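# Lower the banded ring green side up onto the lone peg

## Task

Slide the banded ring, with its green side facing up, fully down onto the single free-standing peg on the wooden board; finish with the robot not touching the ring, the board flat, and at least half the board resting on the cloth.

## Robot and tools

Robot: two 6-joint arms, left_arm and right_arm, each with a two-finger gripper and a wrist camera (cam_left_wrist, cam_right_wrist, 896x504 images). Per arm the joint order is always: waist, shoulder, elbow, wrist pitch, wrist yaw, wrist roll. Stated ranges in radians: waist -2.618 to 3.054, shoulder 0.000 to 3.142, elbow 0.000 to 3.142, wrist pitch -1.571 to 1.571, wrist yaw -1.571 to 1.571, wrist roll -2.094 to 2.094. True limits may differ by up to 0.059 rad either way.

Frames: the scene frame has its origin at table-top height midway between the nominal bases, +x out over the table, +y toward left_arm, +z up. Calibrated bases: left_arm at (+0.057, +0.375, +0.033) m, right_arm at (+0.012, -0.294, +0.044) m, both nearly unrotated. Each arm's reported end_effector_position (metres) and end_effector_quat_wxyz are in that arm's own base frame; this point sits between the finger pads, roughly 1 cm behind the tips. Fingers point along the gripper's +z and open along its y. Reported hand poses can be off by a few centimetres, worse at long reach.

A command row is always 14 numbers in one flat list covering both arms: left_arm's 6 absolute joint angles (rad) then its opening, then right_arm's 6 angles and opening. Openings run from -1 (closed) to +1 (fully open) and are absolute commands; a 0 is a real command, so resend the current value to leave a gripper alone. Send an arm's Joint targets values again to keep it still.

Tools:
- execute_actions(actions, cameras): actions is a list of up to 15 actions; each action is a list of up to 15 rows (one per 1/30 s step), and a short action repeats its last row to fill 15 steps. Targets far outside a joint's range (beyond 0.059 rad past it and beyond the current angle) are rejected. Each step a joint target is kept within 0.339 rad (waist, shoulder, elbow) or 2.2 rad (wrist joints) of the measured angle, and targets that would shift a gripper over 200 mm get scaled back, so big changes need several actions. An empty list returns images and the full state.
- move(target, speed, blend, opening_speed, grip_force, blocking, cameras): target is one 14-number row of absolute joint angles plus openings, or a list of up to 15 such rows visited in order. All joints move in step, so the hand traces a curve; there is no avoidance of obstacles or the other arm. speed (rad/s, 0.01 to 12.57, default 0.5) caps the fastest joint, one value or one per target. blend (rad) rounds corners at intermediate targets; 0 stops at each. opening_speed (per second on the -1..+1 scale, at least 0.2) ramps the fingers. grip_force is the per-pad force cap in newtons, 10 to 50, one value or one per arm; lower values close slowly. blocking=false returns early while the move keeps running; a new move then takes over from the current point. The result adds a move: line such as done, off_target, moving, held or fault, and possibly limits=held.
- wait(seconds 0 to 10, cameras): lets time pass holding the last command.
- stop(cameras): brakes a running move.
- zoom_image(camera, region): region [x0, y0, x1, y1] in pixels of that camera's latest image, top-left origin, at most 504 by 504.
- read_manual(section): licence texts only.
- finished_scene(scene): ends the current scene, given its number; irreversible.
cameras may be ["all"], [] or a list of names; an unknown name invalidates the call.

Result lines: Joint positions and Joint velocities give one block per arm in joint order, each ending with the finger gap in metres (0.093 fully open) and its rate. Joint targets shows what the joints are currently driven to. Tool commands shows gripper commands. grip_measured is the motor position on the -1..+1 scale; pads meet near -0.94 and each millimetre of object width adds about 0.0208, with a per-gripper bias up to about 0.02 high. To grip firmly, command about 0.24 below the reading matching the object's width; to release, command well above it. Joint torques are total drive outputs with offsets and noise; positive means toward larger angles; the first three wrap at ±28 N m. "joint sent to its limit" means a joint was clipped at its end; "joint command not followed" means a clearance check altered some targets. MOTOR HOT appears at 75 °C; at 90 °C an OVER-TEMPERATURE FAULT folds that arm and disables it. Holding loads, reaching far out or pushing against something heats motors.

Avoid: dropping the ring or letting go while it moves, fast impacts, hard shoves on fixed or heavy items, anything leaving the table, the two arms bumping or one gripper pinching the other's fingers, and strain on the wrist-camera cables (their contact counts as the hand touching). Small commanded turns may not happen because of friction; joints can settle short of or past their targets. A loose object may occasionally be nudged by an outside push.

Each tool is called as name([rows], argument=value, ...), one row to a line, values as JSON.

## Session

execute_actions(actions=[])

Scene clock: 0.00 s.
left_arm: end_effector_position=(+0.4012, +0.0055, +0.0908) grip_measured=+1.000 end_effector_quat_wxyz=(+0.574, -0.025, +0.818, +0.027) | right_arm: end_effector_position=(+0.3872, -0.0355, +0.0779) grip_measured=+1.000 end_effector_quat_wxyz=(+0.566, +0.050, +0.818, -0.090)
Joint positions: left_arm=[-0.028 1.593 0.408 0.838 -0.099 -0.019 0.093] | right_arm=[-0.005 1.617 0.354 0.905 0.2 -0.021 0.093]
Joint velocities: within noise
Joint torques (N m): no reading
Heat: left arm: 32 °C; right arm: 30 °C.
Joint targets: left_arm=[-0.028 1.585 0.417 0.844 -0.099 -0.018] | right_arm=[-0.005 1.608 0.364 0.917 0.200 -0.021]
Tool commands: left_gripper/opening=+1.0 right_gripper/opening=+1.0

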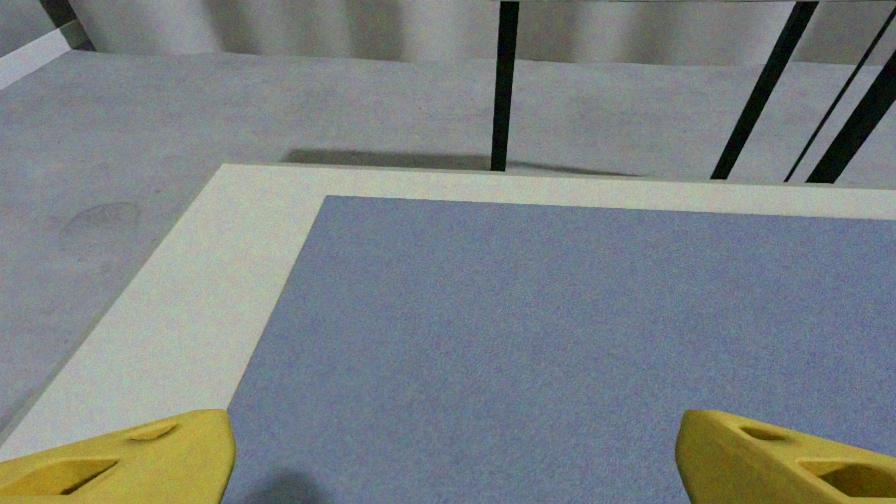

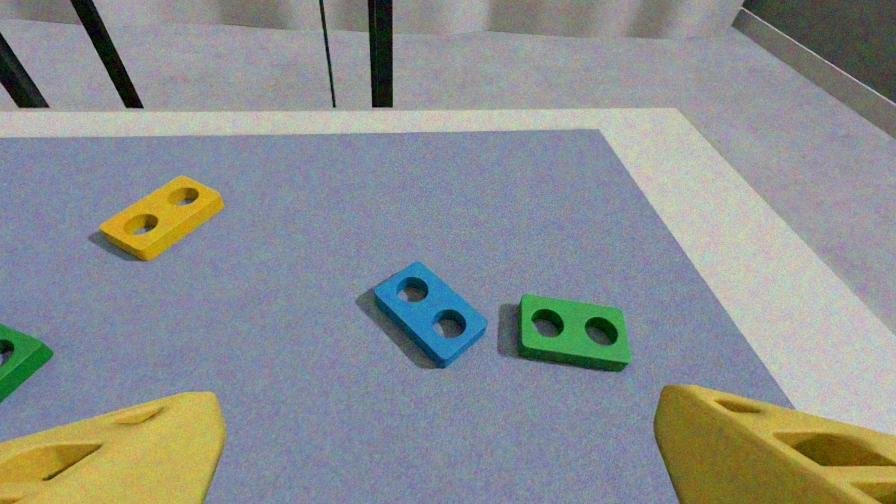

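move(target=[-0.55,1.4,1.0,-0.4,0,0,1,0.5,1.4,1.0,-0.4,0,0,1], cameras=["all"], speed=0.8)

Scene clock: 3.60 s.
left_arm: end_effector_position=(+0.3336, -0.2019, +0.1421) grip_measured=+1.000 end_effector_quat_wxyz=(+0.345, +0.247, +0.900, -0.095) | right_arm: end_effector_position=(+0.3388, +0.1816, +0.1338) grip_measured=+1.000 end_effector_quat_wxyz=(+0.334, -0.233, +0.910, +0.077)
Joint positions: left_arm=[-0.547 1.423 0.975 -0.39 -0.006 -0.009 0.093] | right_arm=[0.498 1.427 0.965 -0.409 0.013 -0.008 0.093]
Joint torques (N m): left_arm=[-0.06 -7.41 8.55 1.85 -0.01 0.12] | right_arm=[0.32 -7.25 11.02 1.69 -0.15 0.17]
Heat: left arm: 33 °C; right arm: 31 °C.
Joint targets: left_arm=[-0.550 1.400 1.000 -0.400 0.000 0.000] | right_arm=[0.500 1.400 1.000 -0.400 0.000 0.000]
move: done

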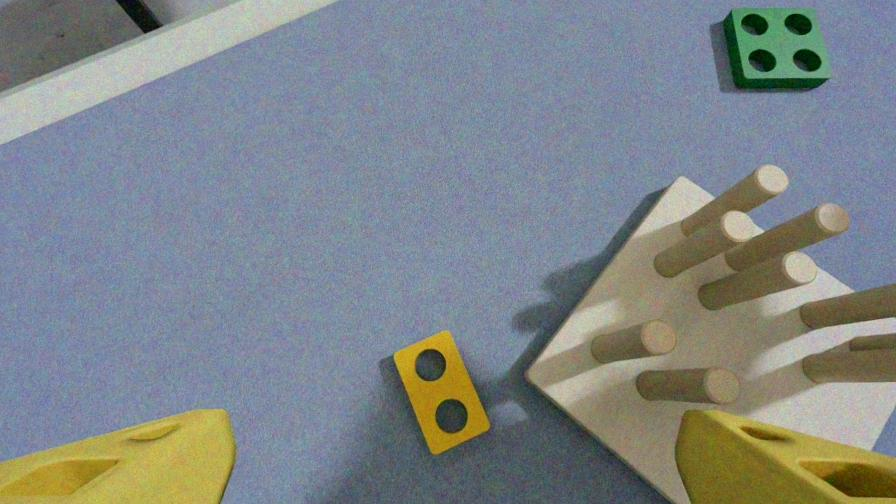

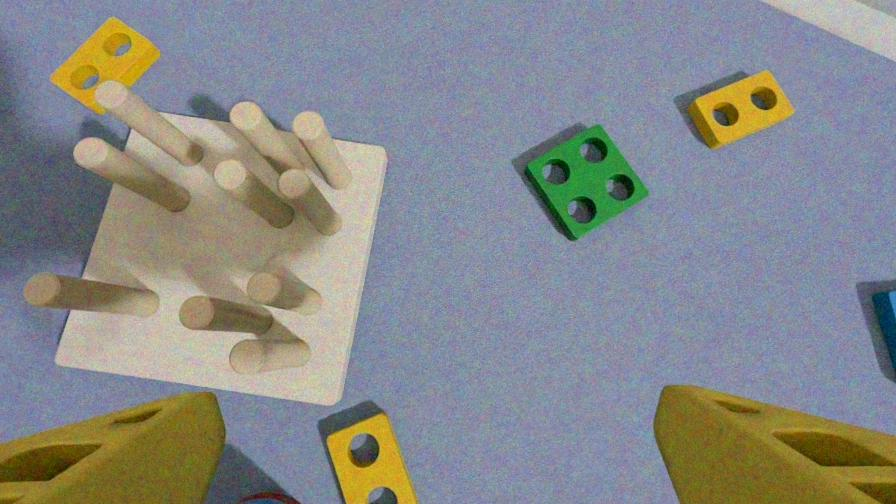

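move(target=[-0.55,1.1,1.1,-1.1,0,0,1,0.5,1.1,1.1,-1.1,0,0,1], cameras=["all"], speed=0.8)

Scene clock: 5.60 s.
left_arm: end_effector_position=(+0.2180, -0.1315, +0.1829) grip_measured=+1.000 end_effector_quat_wxyz=(+0.215, +0.259, +0.940, -0.058) | right_arm: end_effector_position=(+0.2207, +0.1176, +0.1776) grip_measured=+1.000 end_effector_quat_wxyz=(+0.205, -0.243, +0.947, +0.045)
Joint positions: left_arm=[-0.547 1.11 1.075 -1.088 -0.006 -0.008 0.093] | right_arm=[0.498 1.112 1.065 -1.101 0.013 -0.008 0.093]
Joint torques (N m): left_arm=[-0.23 -3.32 7.99 1.34 0.02 0.1] | right_arm=[0.29 -3.22 10.55 1.16 -0.16 0.16]
Heat: left arm: 33 °C; right arm: 31 °C.
Joint targets: left_arm=[-0.550 1.100 1.100 -1.100 0.000 0.000] | right_arm=[0.500 1.100 1.100 -1.100 0.000 0.000]
move: done

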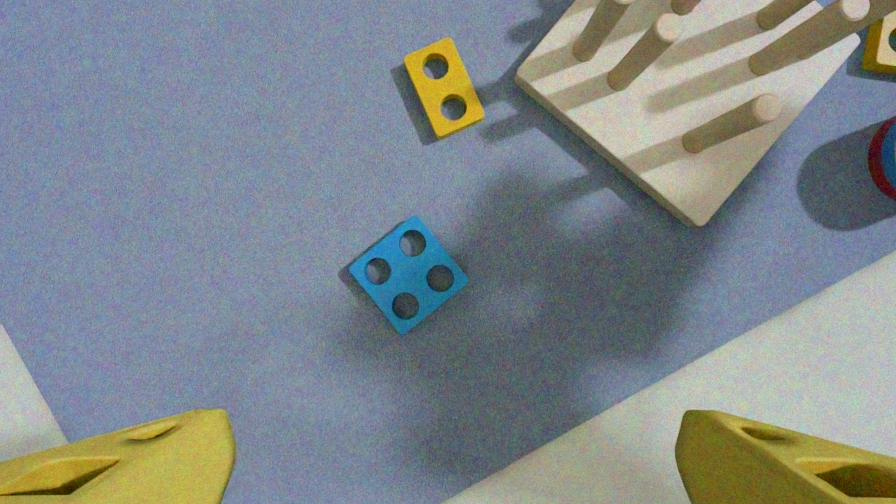

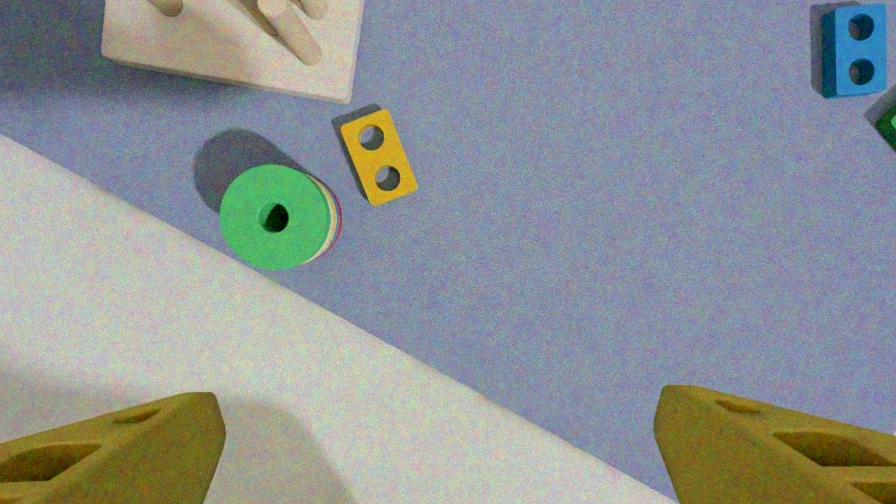

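zoom_image(camera="cam_left_wrist", region=[746, 0, 896, 240])

zoom_image(camera="cam_right_wrist", region=[100, 0, 450, 290])

Scaled by 2.100 from the camera's 896x504 image, which has a finer 1280x720 frame.

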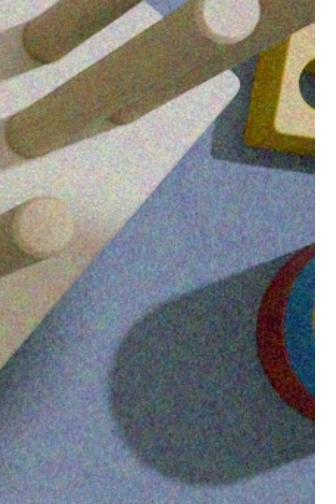

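Scaled by 1.440 from the camera's 896x504 image, which has a finer 1280x720 frame.

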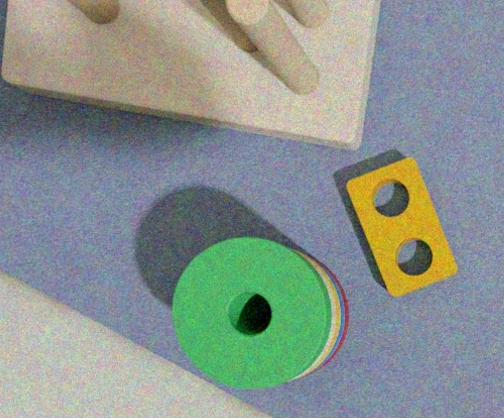

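move(target=[-0.55,1.1,1.1,-1.1,0,0,1,0.825,1.24,1.144,-0.997,0,0,1], cameras=["all"], speed=0.8)

Scene clock: 9.97 s.
left_arm: end_effector_position=(+0.2179, -0.1314, +0.1828) grip_measured=+1.000 end_effector_quat_wxyz=(+0.214, +0.259, +0.940, -0.058) | right_arm: end_effector_position=(+0.1941, +0.2070, +0.1706) grip_measured=+1.000 end_effector_quat_wxyz=(+0.196, -0.392, +0.895, +0.081)
Joint positions: left_arm=[-0.547 1.11 1.075 -1.088 -0.006 -0.008 0.093] | right_arm=[0.822 1.233 1.106 -1.016 0.007 -0.006 0.093]
Joint torques (N m): left_arm=[-0.18 -3.37 8.13 1.31 0.01 0.13] | right_arm=[0.39 -2.59 10.89 1.35 -0.08 0.15]
Heat: left arm: 33 °C; right arm: 31 °C.
Joint targets: left_arm=[-0.550 1.100 1.100 -1.100 0.000 0.000] | right_arm=[0.825 1.240 1.144 -0.997 0.000 0.000]
move: off_target (right_arm); right_arm: the elbow is farthest, 0.038 rad from its target

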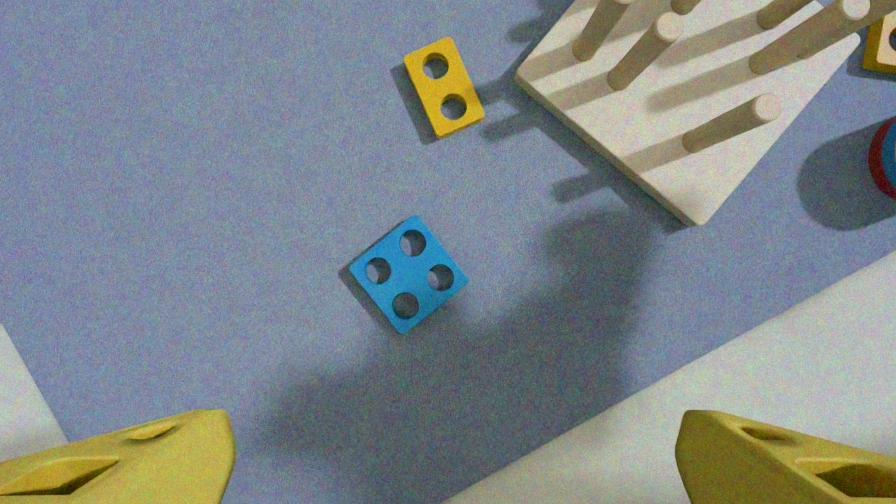

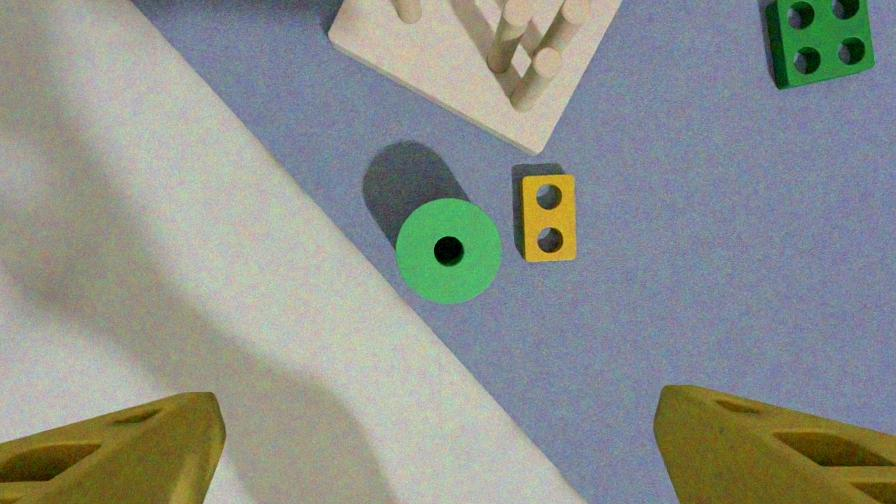

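move(target=[0.1,1.0,1.1,-1.1,0,0,1,0.86,1.785,1.785,-1.09,0,0,1], cameras=["cam_right_wrist"], speed=0.8)

Scene clock: 12.63 s.
left_arm: end_effector_position=(+0.2453, +0.0235, +0.2055) grip_measured=+1.000 end_effector_quat_wxyz=(+0.269, -0.049, +0.962, +0.013) | right_arm: end_effector_position=(+0.2805, +0.3204, +0.2072) grip_measured=+1.000 end_effector_quat_wxyz=(+0.205, -0.406, +0.886, +0.089)
Joint positions: left_arm=[0.094 1.011 1.075 -1.089 -0.002 -0.008 0.093] | right_arm=[0.854 1.775 1.748 -1.092 0.007 -0.006 0.093]
Joint torques (N m): left_arm=[0.68 -2.81 8.1 1.51 -0.08 0.12] | right_arm=[0.64 -6.5 10.84 1.18 -0.08 0.15]
Heat: left arm: 33 °C; right arm: 31 °C.
Joint targets: left_arm=[0.100 1.000 1.100 -1.100 0.000 0.000] | right_arm=[0.860 1.785 1.785 -1.090 0.000 0.000]
move: off_target (right_arm); right_arm: the elbow is farthest, 0.037 rad from its target
Images, in order (width x height): cam_right_wrist 896x504.

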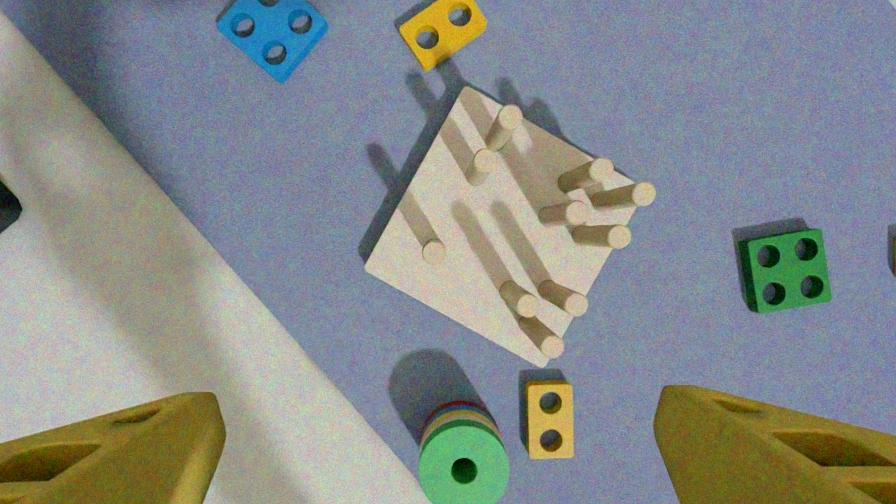

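move([
  [0.1,1.0,1.1,-1.1,0,0,1,0.81,1.25,1.144,-0.997,0,0.6,1],
  [0.1,1.0,1.1,-1.1,0,0,1,0.812,1.817,1.285,-1.0,0,1.2,1],
], blend=0.1, cameras=["cam_right_wrist"], speed=0.8)

Scene clock: 16.33 s.
left_arm: end_effector_position=(+0.2453, +0.0235, +0.2055) grip_measured=+1.000 end_effector_quat_wxyz=(+0.269, -0.049, +0.962, +0.013) | right_arm: end_effector_position=(+0.2222, +0.2351, +0.0486) grip_measured=+1.000 end_effector_quat_wxyz=(+0.004, +0.186, +0.983, +0.001)
Joint positions: left_arm=[0.094 1.011 1.075 -1.089 -0.002 -0.008 0.093] | right_arm=[0.817 1.811 1.252 -1.008 0.006 1.19 0.093]
Joint torques (N m): left_arm=[0.64 -2.69 8.23 1.52 -0.04 0.11] | right_arm=[-0.38 -6.37 9.42 0.34 -0.02 0.21]
Heat: left arm: 33 °C; right arm: 32 °C.
Joint targets: left_arm=[0.100 1.000 1.100 -1.100 0.000 0.000] | right_arm=[0.812 1.817 1.285 -1.000 0.000 1.200]
move: done
Images, in order (width x height): cam_right_wrist 896x504.

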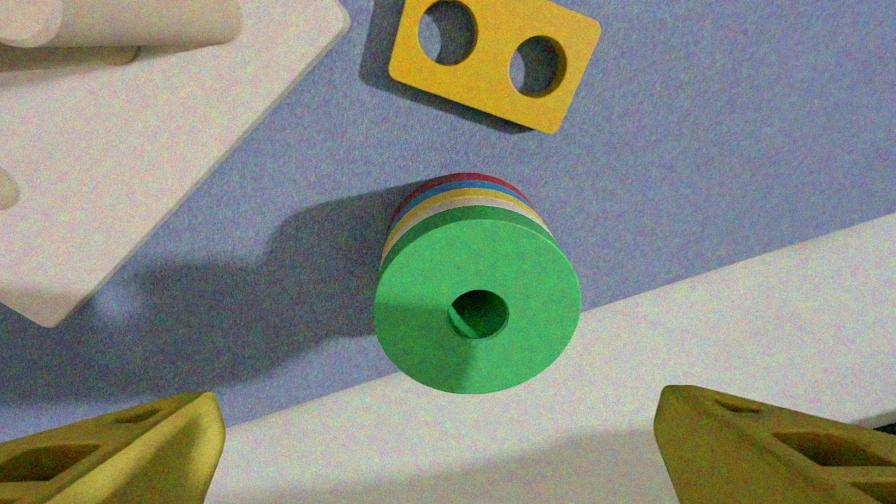

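move([
  [0.1,1.0,1.1,-1.1,0,0,1,0.809,1.783,1.233,-0.993,0,1.2,1],
  [0.1,1.0,1.1,-1.1,0,0,1,0.809,1.889,1.097,-0.75,0,1.2,1],
], cameras=["cam_right_wrist"], speed=0.4)

Scene clock: 19.27 s.
left_arm: end_effector_position=(+0.2453, +0.0235, +0.2055) grip_measured=+1.000 end_effector_quat_wxyz=(+0.269, -0.049, +0.962, +0.013) | right_arm: end_effector_position=(+0.2229, +0.2361, -0.0058) grip_measured=+1.000 end_effector_quat_wxyz=(+0.011, +0.186, +0.982, +0.012)
Joint positions: left_arm=[0.094 1.011 1.075 -1.089 -0.002 -0.008 0.093] | right_arm=[0.817 1.879 1.104 -0.764 0.005 1.191 0.093]
Joint torques (N m): left_arm=[0.73 -2.84 8.28 1.49 -0.06 0.1] | right_arm=[-0.62 -6.19 5.12 0.48 -0.01 0.17]
Heat: left arm: 33 °C; right arm: 32 °C.
Joint targets: left_arm=[0.100 1.000 1.100 -1.100 0.000 0.000] | right_arm=[0.809 1.889 1.097 -0.750 0.000 1.200]
move: done
Images, in order (width x height): cam_right_wrist 896x504.

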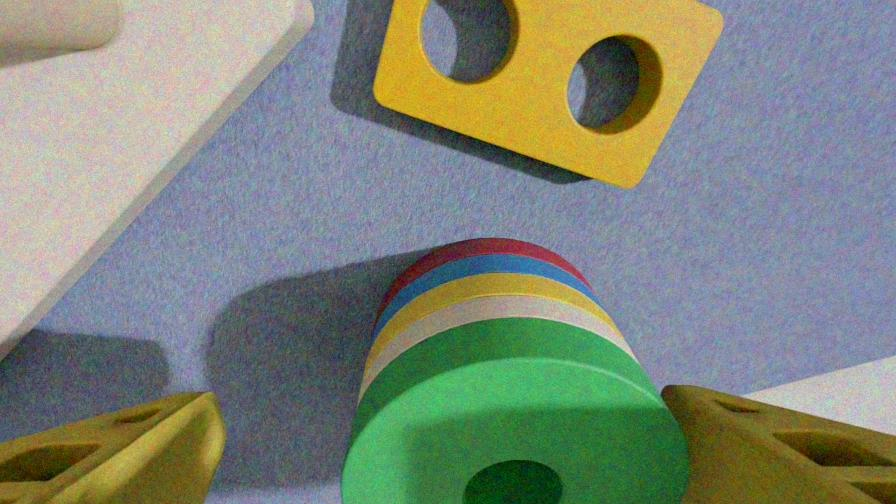

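move(target=[0.1,1.0,1.1,-1.1,0,0,1,0.795,1.887,1.065,-0.74,0,1.2,1], cameras=["cam_right_wrist"], speed=0.2)

Scene clock: 20.50 s.
left_arm: end_effector_position=(+0.2453, +0.0235, +0.2055) grip_measured=+1.000 end_effector_quat_wxyz=(+0.269, -0.049, +0.962, +0.013) | right_arm: end_effector_position=(+0.2207, +0.2263, -0.0123) grip_measured=+1.000 end_effector_quat_wxyz=(+0.005, +0.194, +0.981, +0.004)
Joint positions: left_arm=[0.094 1.011 1.075 -1.089 -0.002 -0.008 0.093] | right_arm=[0.8 1.879 1.074 -0.754 0.005 1.191 0.093]
Joint torques (N m): left_arm=[0.77 -2.88 8.14 1.51 -0.05 0.13] | right_arm=[-0.42 -6.26 4.78 0.41 0 0.18]
Heat: left arm: 33 °C; right arm: 32 °C.
Joint targets: left_arm=[0.100 1.000 1.100 -1.100 0.000 0.000] | right_arm=[0.795 1.887 1.065 -0.740 0.000 1.200]
move: done
Images, in order (width x height): cam_right_wrist 896x504.

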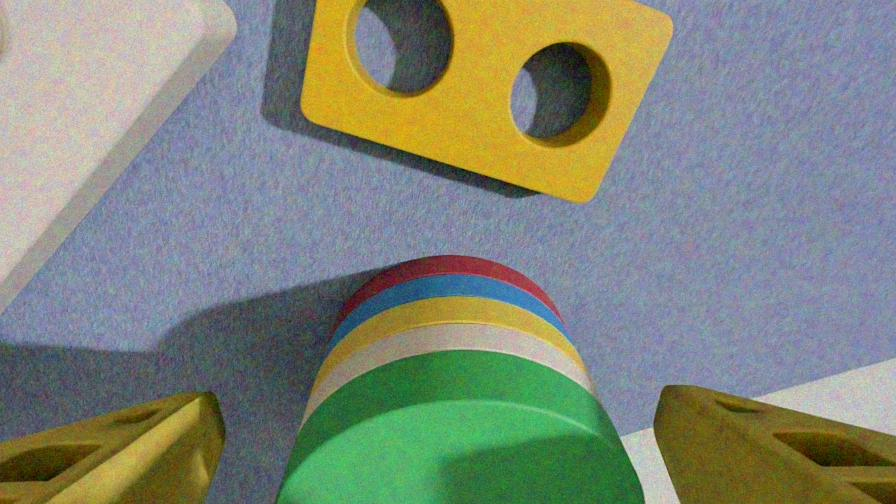

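move(target=[0.1,1.0,1.1,-1.1,0,0,1,0.822,1.88,1.053,-0.744,0,1.2,1], cameras=["cam_right_wrist"], speed=0.2)

Scene clock: 21.60 s.
left_arm: end_effector_position=(+0.2453, +0.0235, +0.2055) grip_measured=+1.000 end_effector_quat_wxyz=(+0.269, -0.049, +0.962, +0.013) | right_arm: end_effector_position=(+0.2142, +0.2269, -0.0148) grip_measured=+1.000 end_effector_quat_wxyz=(+0.002, +0.186, +0.983, +0.000)
Joint positions: left_arm=[0.094 1.011 1.075 -1.089 -0.002 -0.008 0.093] | right_arm=[0.817 1.879 1.062 -0.752 0.005 1.191 0.093]
Joint torques (N m): left_arm=[0.72 -2.74 8.1 1.54 -0.04 0.1] | right_arm=[0.76 -6.78 4.66 0.34 0 0.19]
Heat: left arm: 33 °C; right arm: 32 °C.
Joint targets: left_arm=[0.100 1.000 1.100 -1.100 0.000 0.000] | right_arm=[0.822 1.880 1.053 -0.744 0.000 1.200]
move: done
Images, in order (width x height): cam_right_wrist 896x504.

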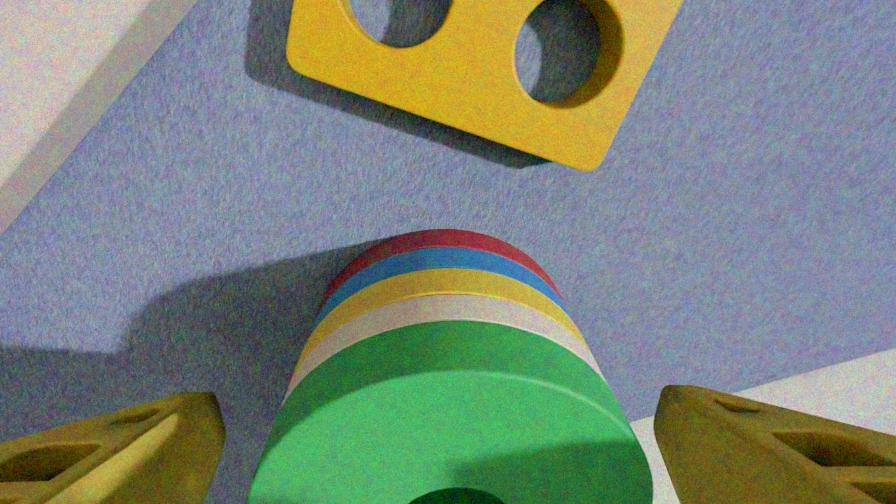

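move(target=[0.1,1.0,1.1,-1.1,0,0,1,0.822,1.88,1.053,-0.744,0,1.2,0.1], cameras=["cam_right_wrist"], opening_speed=0.5)

Scene clock: 24.03 s.
left_arm: end_effector_position=(+0.2453, +0.0235, +0.2055) grip_measured=+1.000 end_effector_quat_wxyz=(+0.269, -0.049, +0.962, +0.013) | right_arm: end_effector_position=(+0.2141, +0.2269, -0.0148) grip_measured=+0.170 end_effector_quat_wxyz=(+0.002, +0.186, +0.982, +0.000)
Joint positions: left_arm=[0.094 1.011 1.075 -1.089 -0.002 -0.008 0.093] | right_arm=[0.817 1.879 1.062 -0.752 0.004 1.191 0.053]
Joint torques (N m): left_arm=[0.72 -2.73 8.16 1.51 -0.07 0.1] | right_arm=[0.62 -6.82 4.7 0.35 0.01 0.18]
Heat: left arm: 34 °C; right arm: 32 °C.
Joint targets: left_arm=[0.100 1.000 1.100 -1.100 0.000 0.000] | right_arm=[0.822 1.880 1.053 -0.744 0.000 1.200]
move: done
Images, in order (width x height): cam_right_wrist 896x504.

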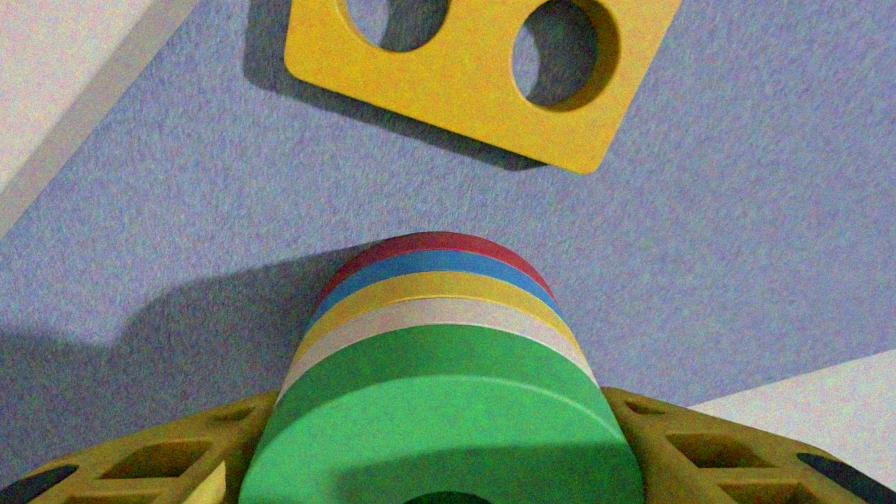

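move([
  [-0.4,0.6,0.8,-0.8,0,0,1,0.822,1.72,1.39,-1.22,0,1.2,0.1],
  [-0.924,0.249,0.61,-0.725,0,0,1,0.822,1.72,1.39,-1.22,0,1.2,0.1],
], cameras=["all"], blend=0.1)

Scene clock: 29.17 s.
left_arm: end_effector_position=(+0.1200, -0.1566, +0.2305) grip_measured=+1.000 end_effector_quat_wxyz=(+0.499, +0.365, +0.746, -0.248) | right_arm: end_effector_position=(+0.2107, +0.2232, +0.0897) grip_measured=+0.154 end_effector_quat_wxyz=(-0.011, +0.186, +0.982, -0.021)
Joint positions: left_arm=[-0.918 0.256 0.615 -0.748 -0.002 -0.008 0.093] | right_arm=[0.817 1.759 1.356 -1.214 0.004 1.191 0.053]
Joint torques (N m): left_arm=[-0.27 1.42 5.61 2.76 -0.11 0.1] | right_arm=[0.64 -9.83 9.63 0.08 -0.01 0.19]
Heat: left arm: 34 °C; right arm: 33 °C.
Joint targets: left_arm=[-0.924 0.249 0.610 -0.725 0.000 0.000] | right_arm=[0.822 1.720 1.390 -1.220 0.000 1.200]
move: off_target (right_arm); right_arm: the shoulder is farthest, 0.039 rad from its target

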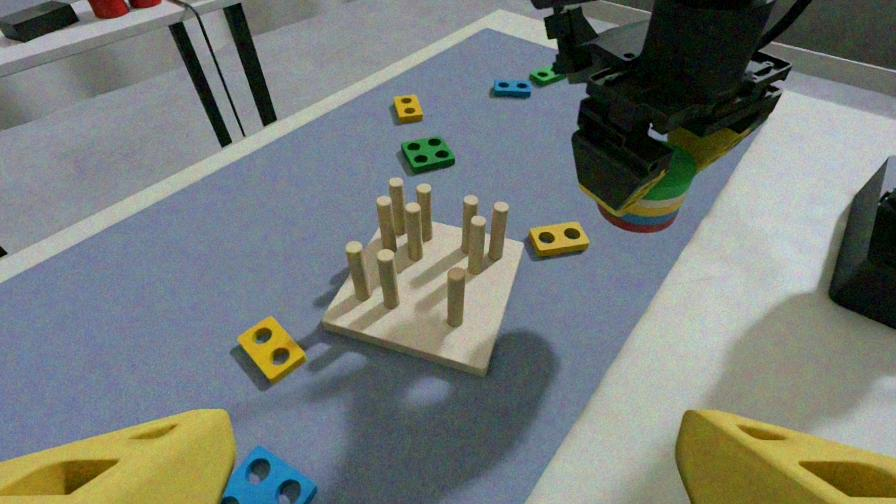

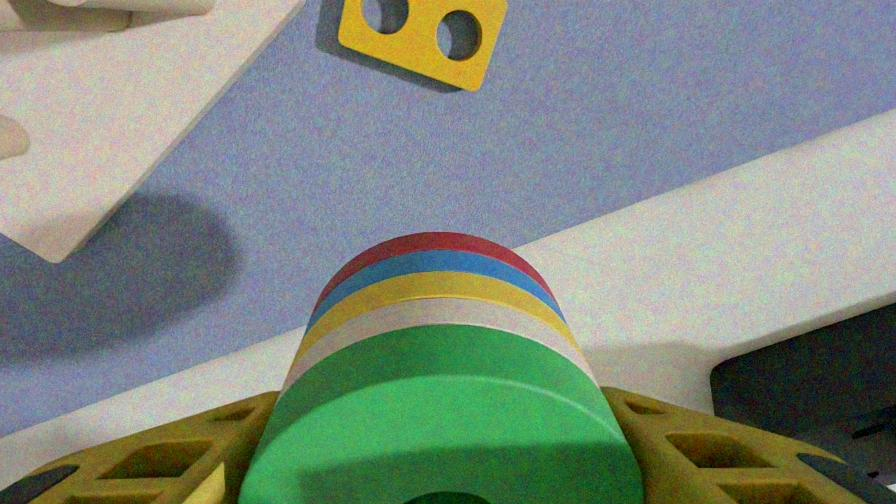

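move(target=[-0.924,0.249,0.61,-0.725,0,0,1,0.87,2.26,2.21,-1.48,0,-0.364,0.1], cameras=["all"])

Scene clock: 33.53 s.
left_arm: end_effector_position=(+0.1200, -0.1566, +0.2306) grip_measured=+1.000 end_effector_quat_wxyz=(+0.499, +0.365, +0.746, -0.248) | right_arm: end_effector_position=(+0.2858, +0.3336, +0.1197) grip_measured=+0.154 end_effector_quat_wxyz=(+0.012, -0.572, +0.820, +0.001)
Joint positions: left_arm=[-0.918 0.256 0.615 -0.748 -0.002 -0.008 0.093] | right_arm=[0.864 2.245 2.174 -1.476 0.004 -0.355 0.053]
Joint torques (N m): left_arm=[-0.29 1.37 5.7 2.75 -0.07 0.13] | right_arm=[0.7 -8.9 10 0.29 -0.07 0]
Heat: left arm: 34 °C; right arm: 34 °C.
Joint targets: left_arm=[-0.924 0.249 0.610 -0.725 0.000 0.000] | right_arm=[0.870 2.260 2.210 -1.480 0.000 -0.364]
move: off_target (right_arm); right_arm: the elbow is farthest, 0.036 rad from its target

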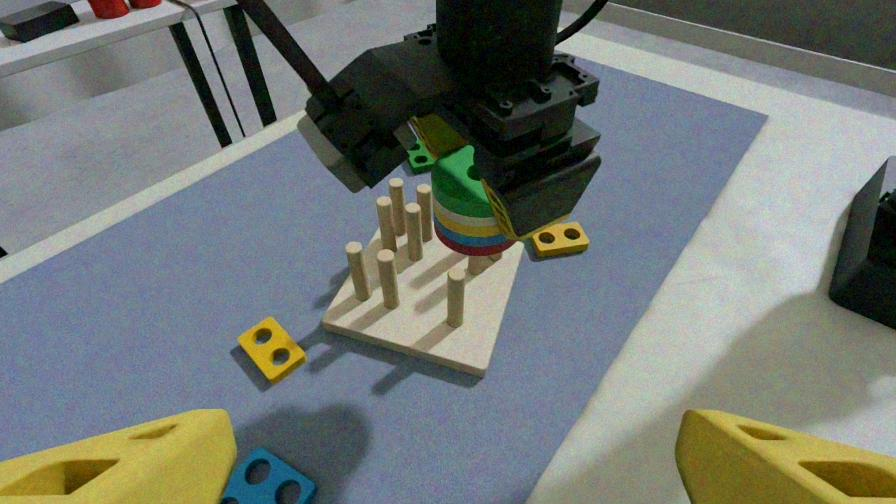

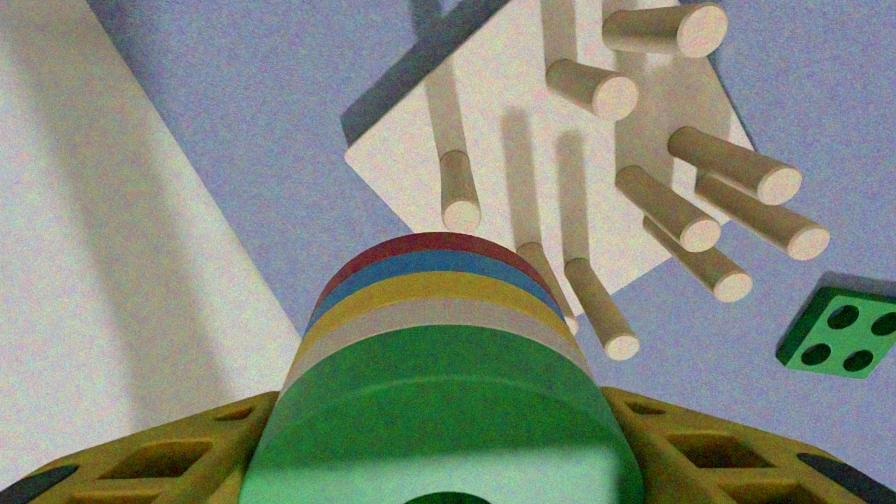

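move(target=[-0.924,0.249,0.61,-0.725,0,0,1,0.872,2.388,2.31,-1.476,0,-0.364,0.1], cameras=["all"], speed=0.2)

zoom_image(camera="cam_left_wrist", region=[340, 100, 600, 380])

Scene clock: 35.27 s.
left_arm: end_effector_position=(+0.1200, -0.1566, +0.2306) grip_measured=+1.000 end_effector_quat_wxyz=(+0.499, +0.365, +0.746, -0.248) | right_arm: end_effector_position=(+0.2975, +0.3473, +0.0886) grip_measured=+0.154 end_effector_quat_wxyz=(-0.005, -0.573, +0.820, -0.003)
Joint positions: left_arm=[-0.918 0.256 0.615 -0.748 -0.002 -0.008 0.093] | right_arm=[0.864 2.375 2.271 -1.478 0.004 -0.356 0.053]
Joint torques (N m): left_arm=[-0.54 1.65 5.75 2.77 -0.02 0.14] | right_arm=[0.91 -9.76 10.18 0.29 -0.08 0.03]
Heat: left arm: 34 °C; right arm: 35 °C.
Joint targets: left_arm=[-0.924 0.249 0.610 -0.725 0.000 0.000] | right_arm=[0.872 2.388 2.310 -1.476 0.000 -0.364]
move: off_target (right_arm); right_arm: the elbow is farthest, 0.039 rad from its target

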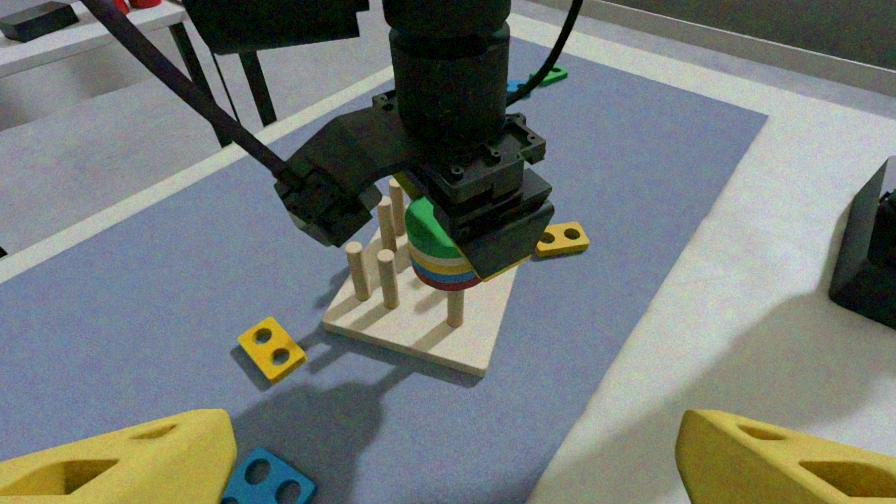

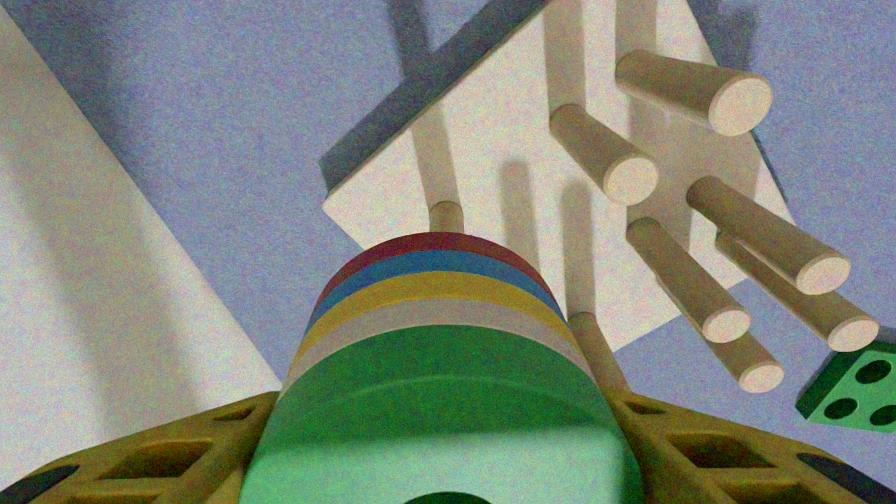

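Scaled by 1.800 from the camera's 896x504 image, which has a finer 1280x720 frame.

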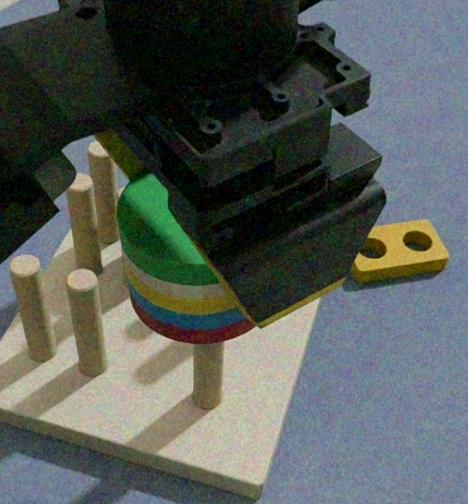

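move(target=[-0.924,0.249,0.61,-0.725,0,0,1,0.875,2.379,2.25,-1.418,0,-0.364,0.1], cameras=["all"], speed=0.15)

zoom_image(camera="cam_left_wrist", region=[380, 200, 520, 360])

Scene clock: 37.37 s.
left_arm: end_effector_position=(+0.1200, -0.1566, +0.2306) grip_measured=+1.000 end_effector_quat_wxyz=(+0.499, +0.365, +0.746, -0.248) | right_arm: end_effector_position=(+0.3017, +0.3555, +0.0854) grip_measured=+0.154 end_effector_quat_wxyz=(+0.012, -0.575, +0.818, +0.001)
Joint positions: left_arm=[-0.918 0.256 0.615 -0.748 -0.002 -0.008 0.093] | right_arm=[0.869 2.375 2.258 -1.43 0.004 -0.356 0.053]
Joint torques (N m): left_arm=[-0.39 1.44 5.81 2.75 -0.02 0.11] | right_arm=[0.72 -10.58 5.76 0.46 -0.07 0.01]
Heat: left arm: 34 °C; right arm: 36 °C.
Joint targets: left_arm=[-0.924 0.249 0.610 -0.725 0.000 0.000] | right_arm=[0.875 2.379 2.250 -1.418 0.000 -0.364]
move: done

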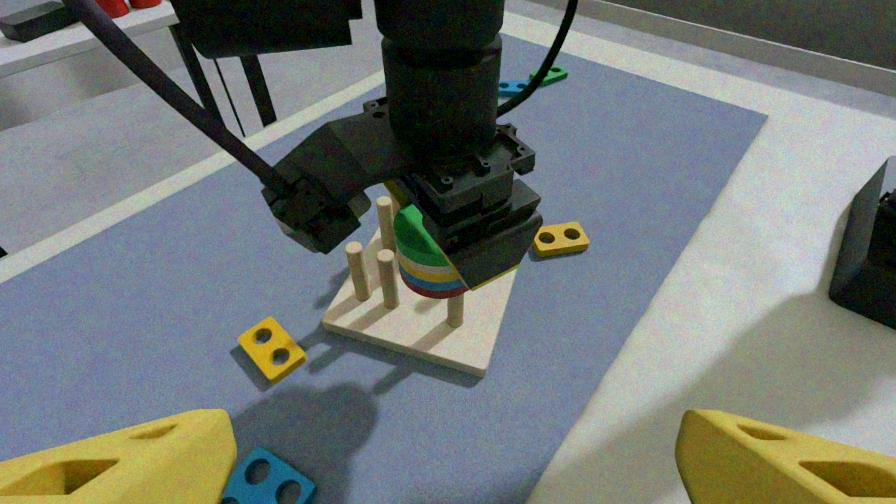

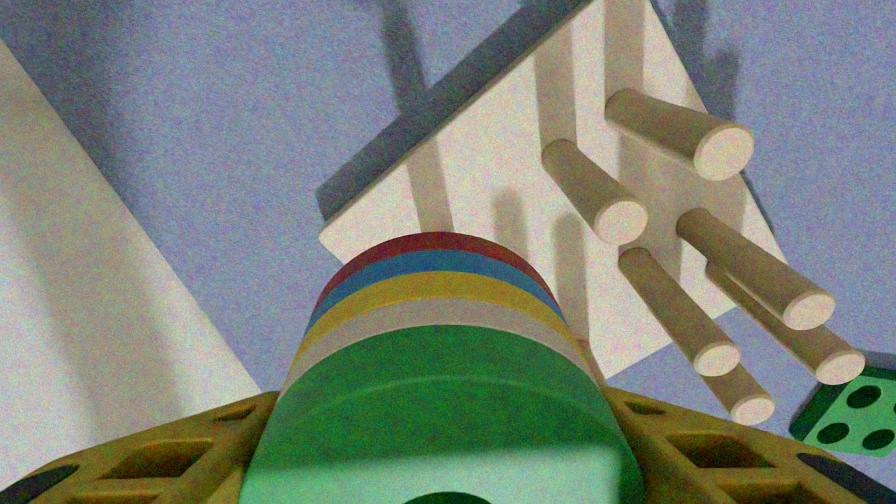

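Scaled by 3.150 from the camera's 896x504 image, which has a finer 1280x720 frame.

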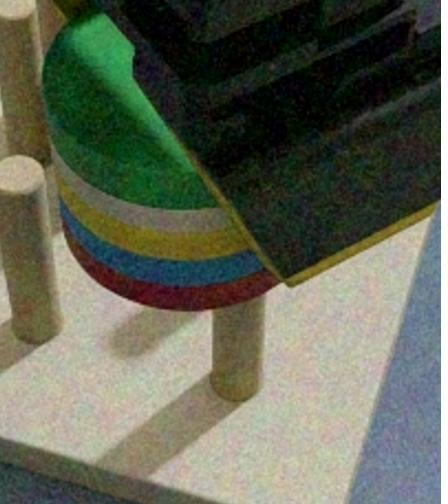

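move(target=[-0.924,0.249,0.61,-0.725,0,0,1,0.868,2.345,2.225,-1.425,0,-0.364,0.1], cameras=["all"], speed=0.15)

zoom_image(camera="cam_left_wrist", region=[380, 200, 520, 360])

Scene clock: 38.63 s.
left_arm: end_effector_position=(+0.1200, -0.1566, +0.2306) grip_measured=+1.000 end_effector_quat_wxyz=(+0.499, +0.365, +0.746, -0.248) | right_arm: end_effector_position=(+0.2985, +0.3517, +0.0792) grip_measured=+0.154 end_effector_quat_wxyz=(+0.001, -0.575, +0.818, -0.002)
Joint positions: left_arm=[-0.918 0.256 0.615 -0.748 -0.002 -0.008 0.093] | right_arm=[0.869 2.375 2.234 -1.429 0.004 -0.356 0.053]
Joint torques (N m): left_arm=[-0.49 1.36 5.67 2.75 -0.08 0.11] | right_arm=[0.03 -13.35 5.65 0.33 -0.08 0.02]
Heat: left arm: 34 °C; right arm: 36 °C.
Joint targets: left_arm=[-0.924 0.249 0.610 -0.725 0.000 0.000] | right_arm=[0.868 2.345 2.225 -1.425 0.000 -0.364]
move: done

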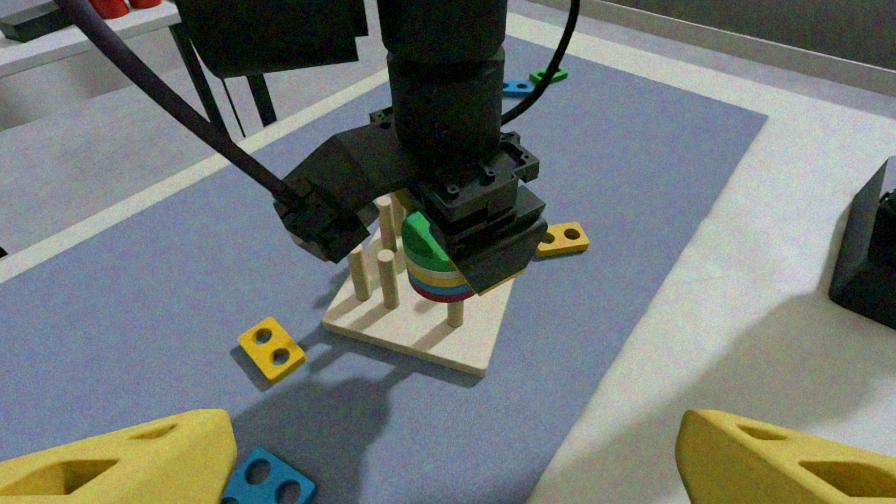

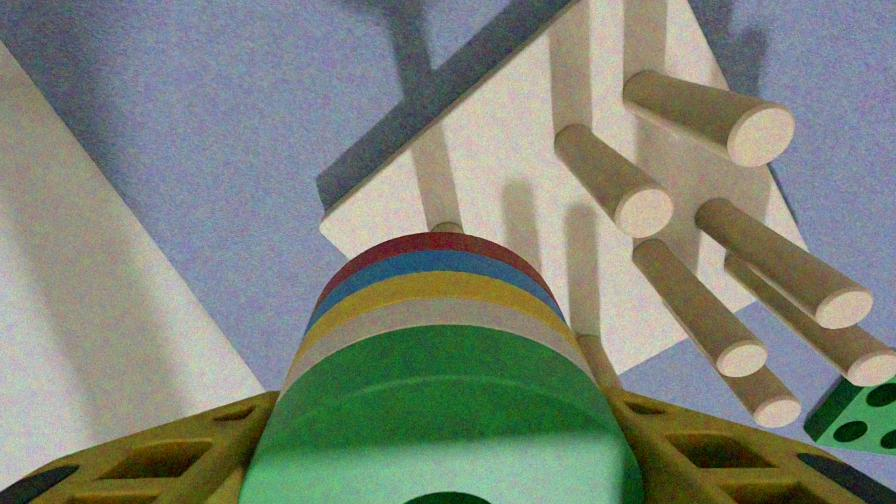

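Scaled by 3.150 from the camera's 896x504 image, which has a finer 1280x720 frame.

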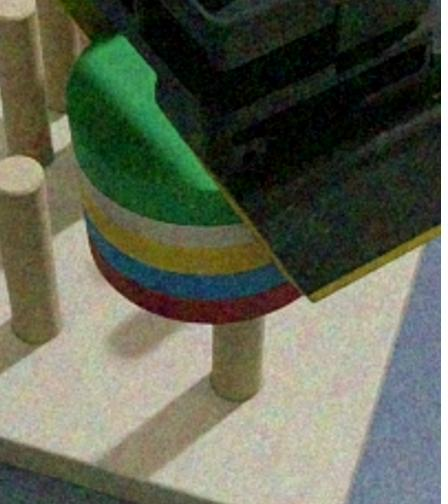

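move(target=[-0.924,0.249,0.61,-0.725,0,0,1,0.866,2.312,2.183,-1.4,0,-0.364,0.1], cameras=["all"], speed=0.15)

zoom_image(camera="cam_left_wrist", region=[380, 200, 520, 360])

Scene clock: 41.03 s.
left_arm: end_effector_position=(+0.1200, -0.1566, +0.2306) grip_measured=+1.000 end_effector_quat_wxyz=(+0.499, +0.365, +0.746, -0.248) | right_arm: end_effector_position=(+0.2952, +0.3478, +0.0686) grip_measured=+0.154 end_effector_quat_wxyz=(-0.011, -0.575, +0.818, -0.005)
Joint positions: left_arm=[-0.918 0.256 0.615 -0.748 -0.002 -0.008 0.093] | right_arm=[0.869 2.375 2.192 -1.411 0.004 -0.356 0.053]
Joint torques (N m): left_arm=[-0.55 1.57 5.82 2.75 -0.02 0.07] | right_arm=[-0.2 -16.13 5.68 0.36 -0.08 0.02]
Heat: left arm: 34 °C; right arm: 39 °C.
Joint targets: left_arm=[-0.924 0.249 0.610 -0.725 0.000 0.000] | right_arm=[0.866 2.312 2.183 -1.400 0.000 -0.364]
move: off_target (right_arm); right_arm: the shoulder is farthest, 0.063 rad from its target

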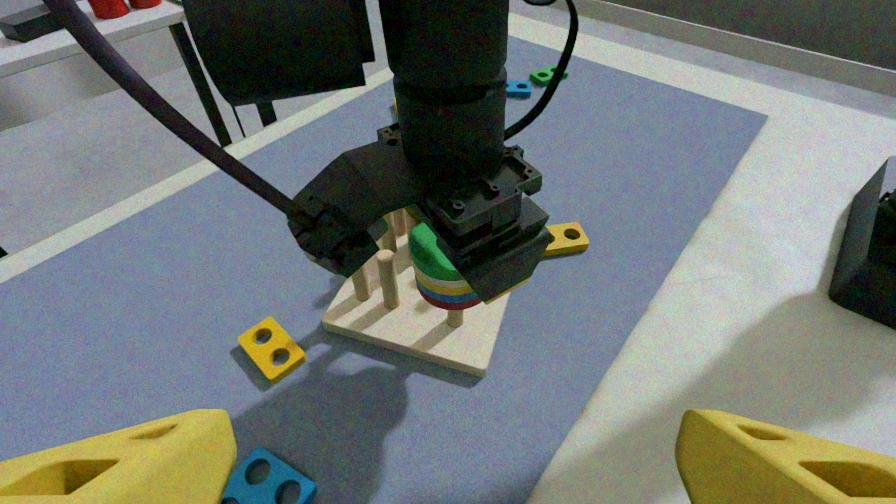

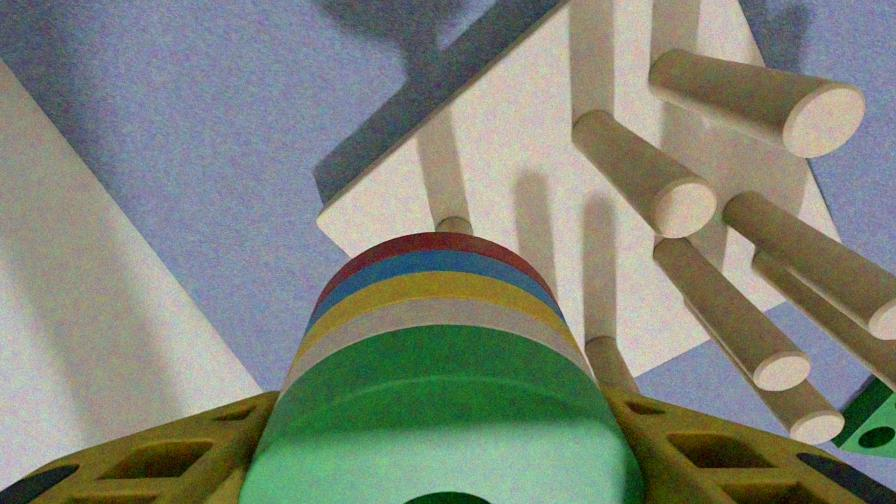

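Scaled by 3.150 from the camera's 896x504 image, which has a finer 1280x720 frame.

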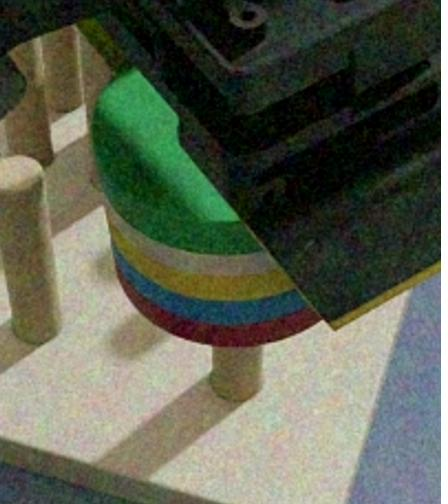

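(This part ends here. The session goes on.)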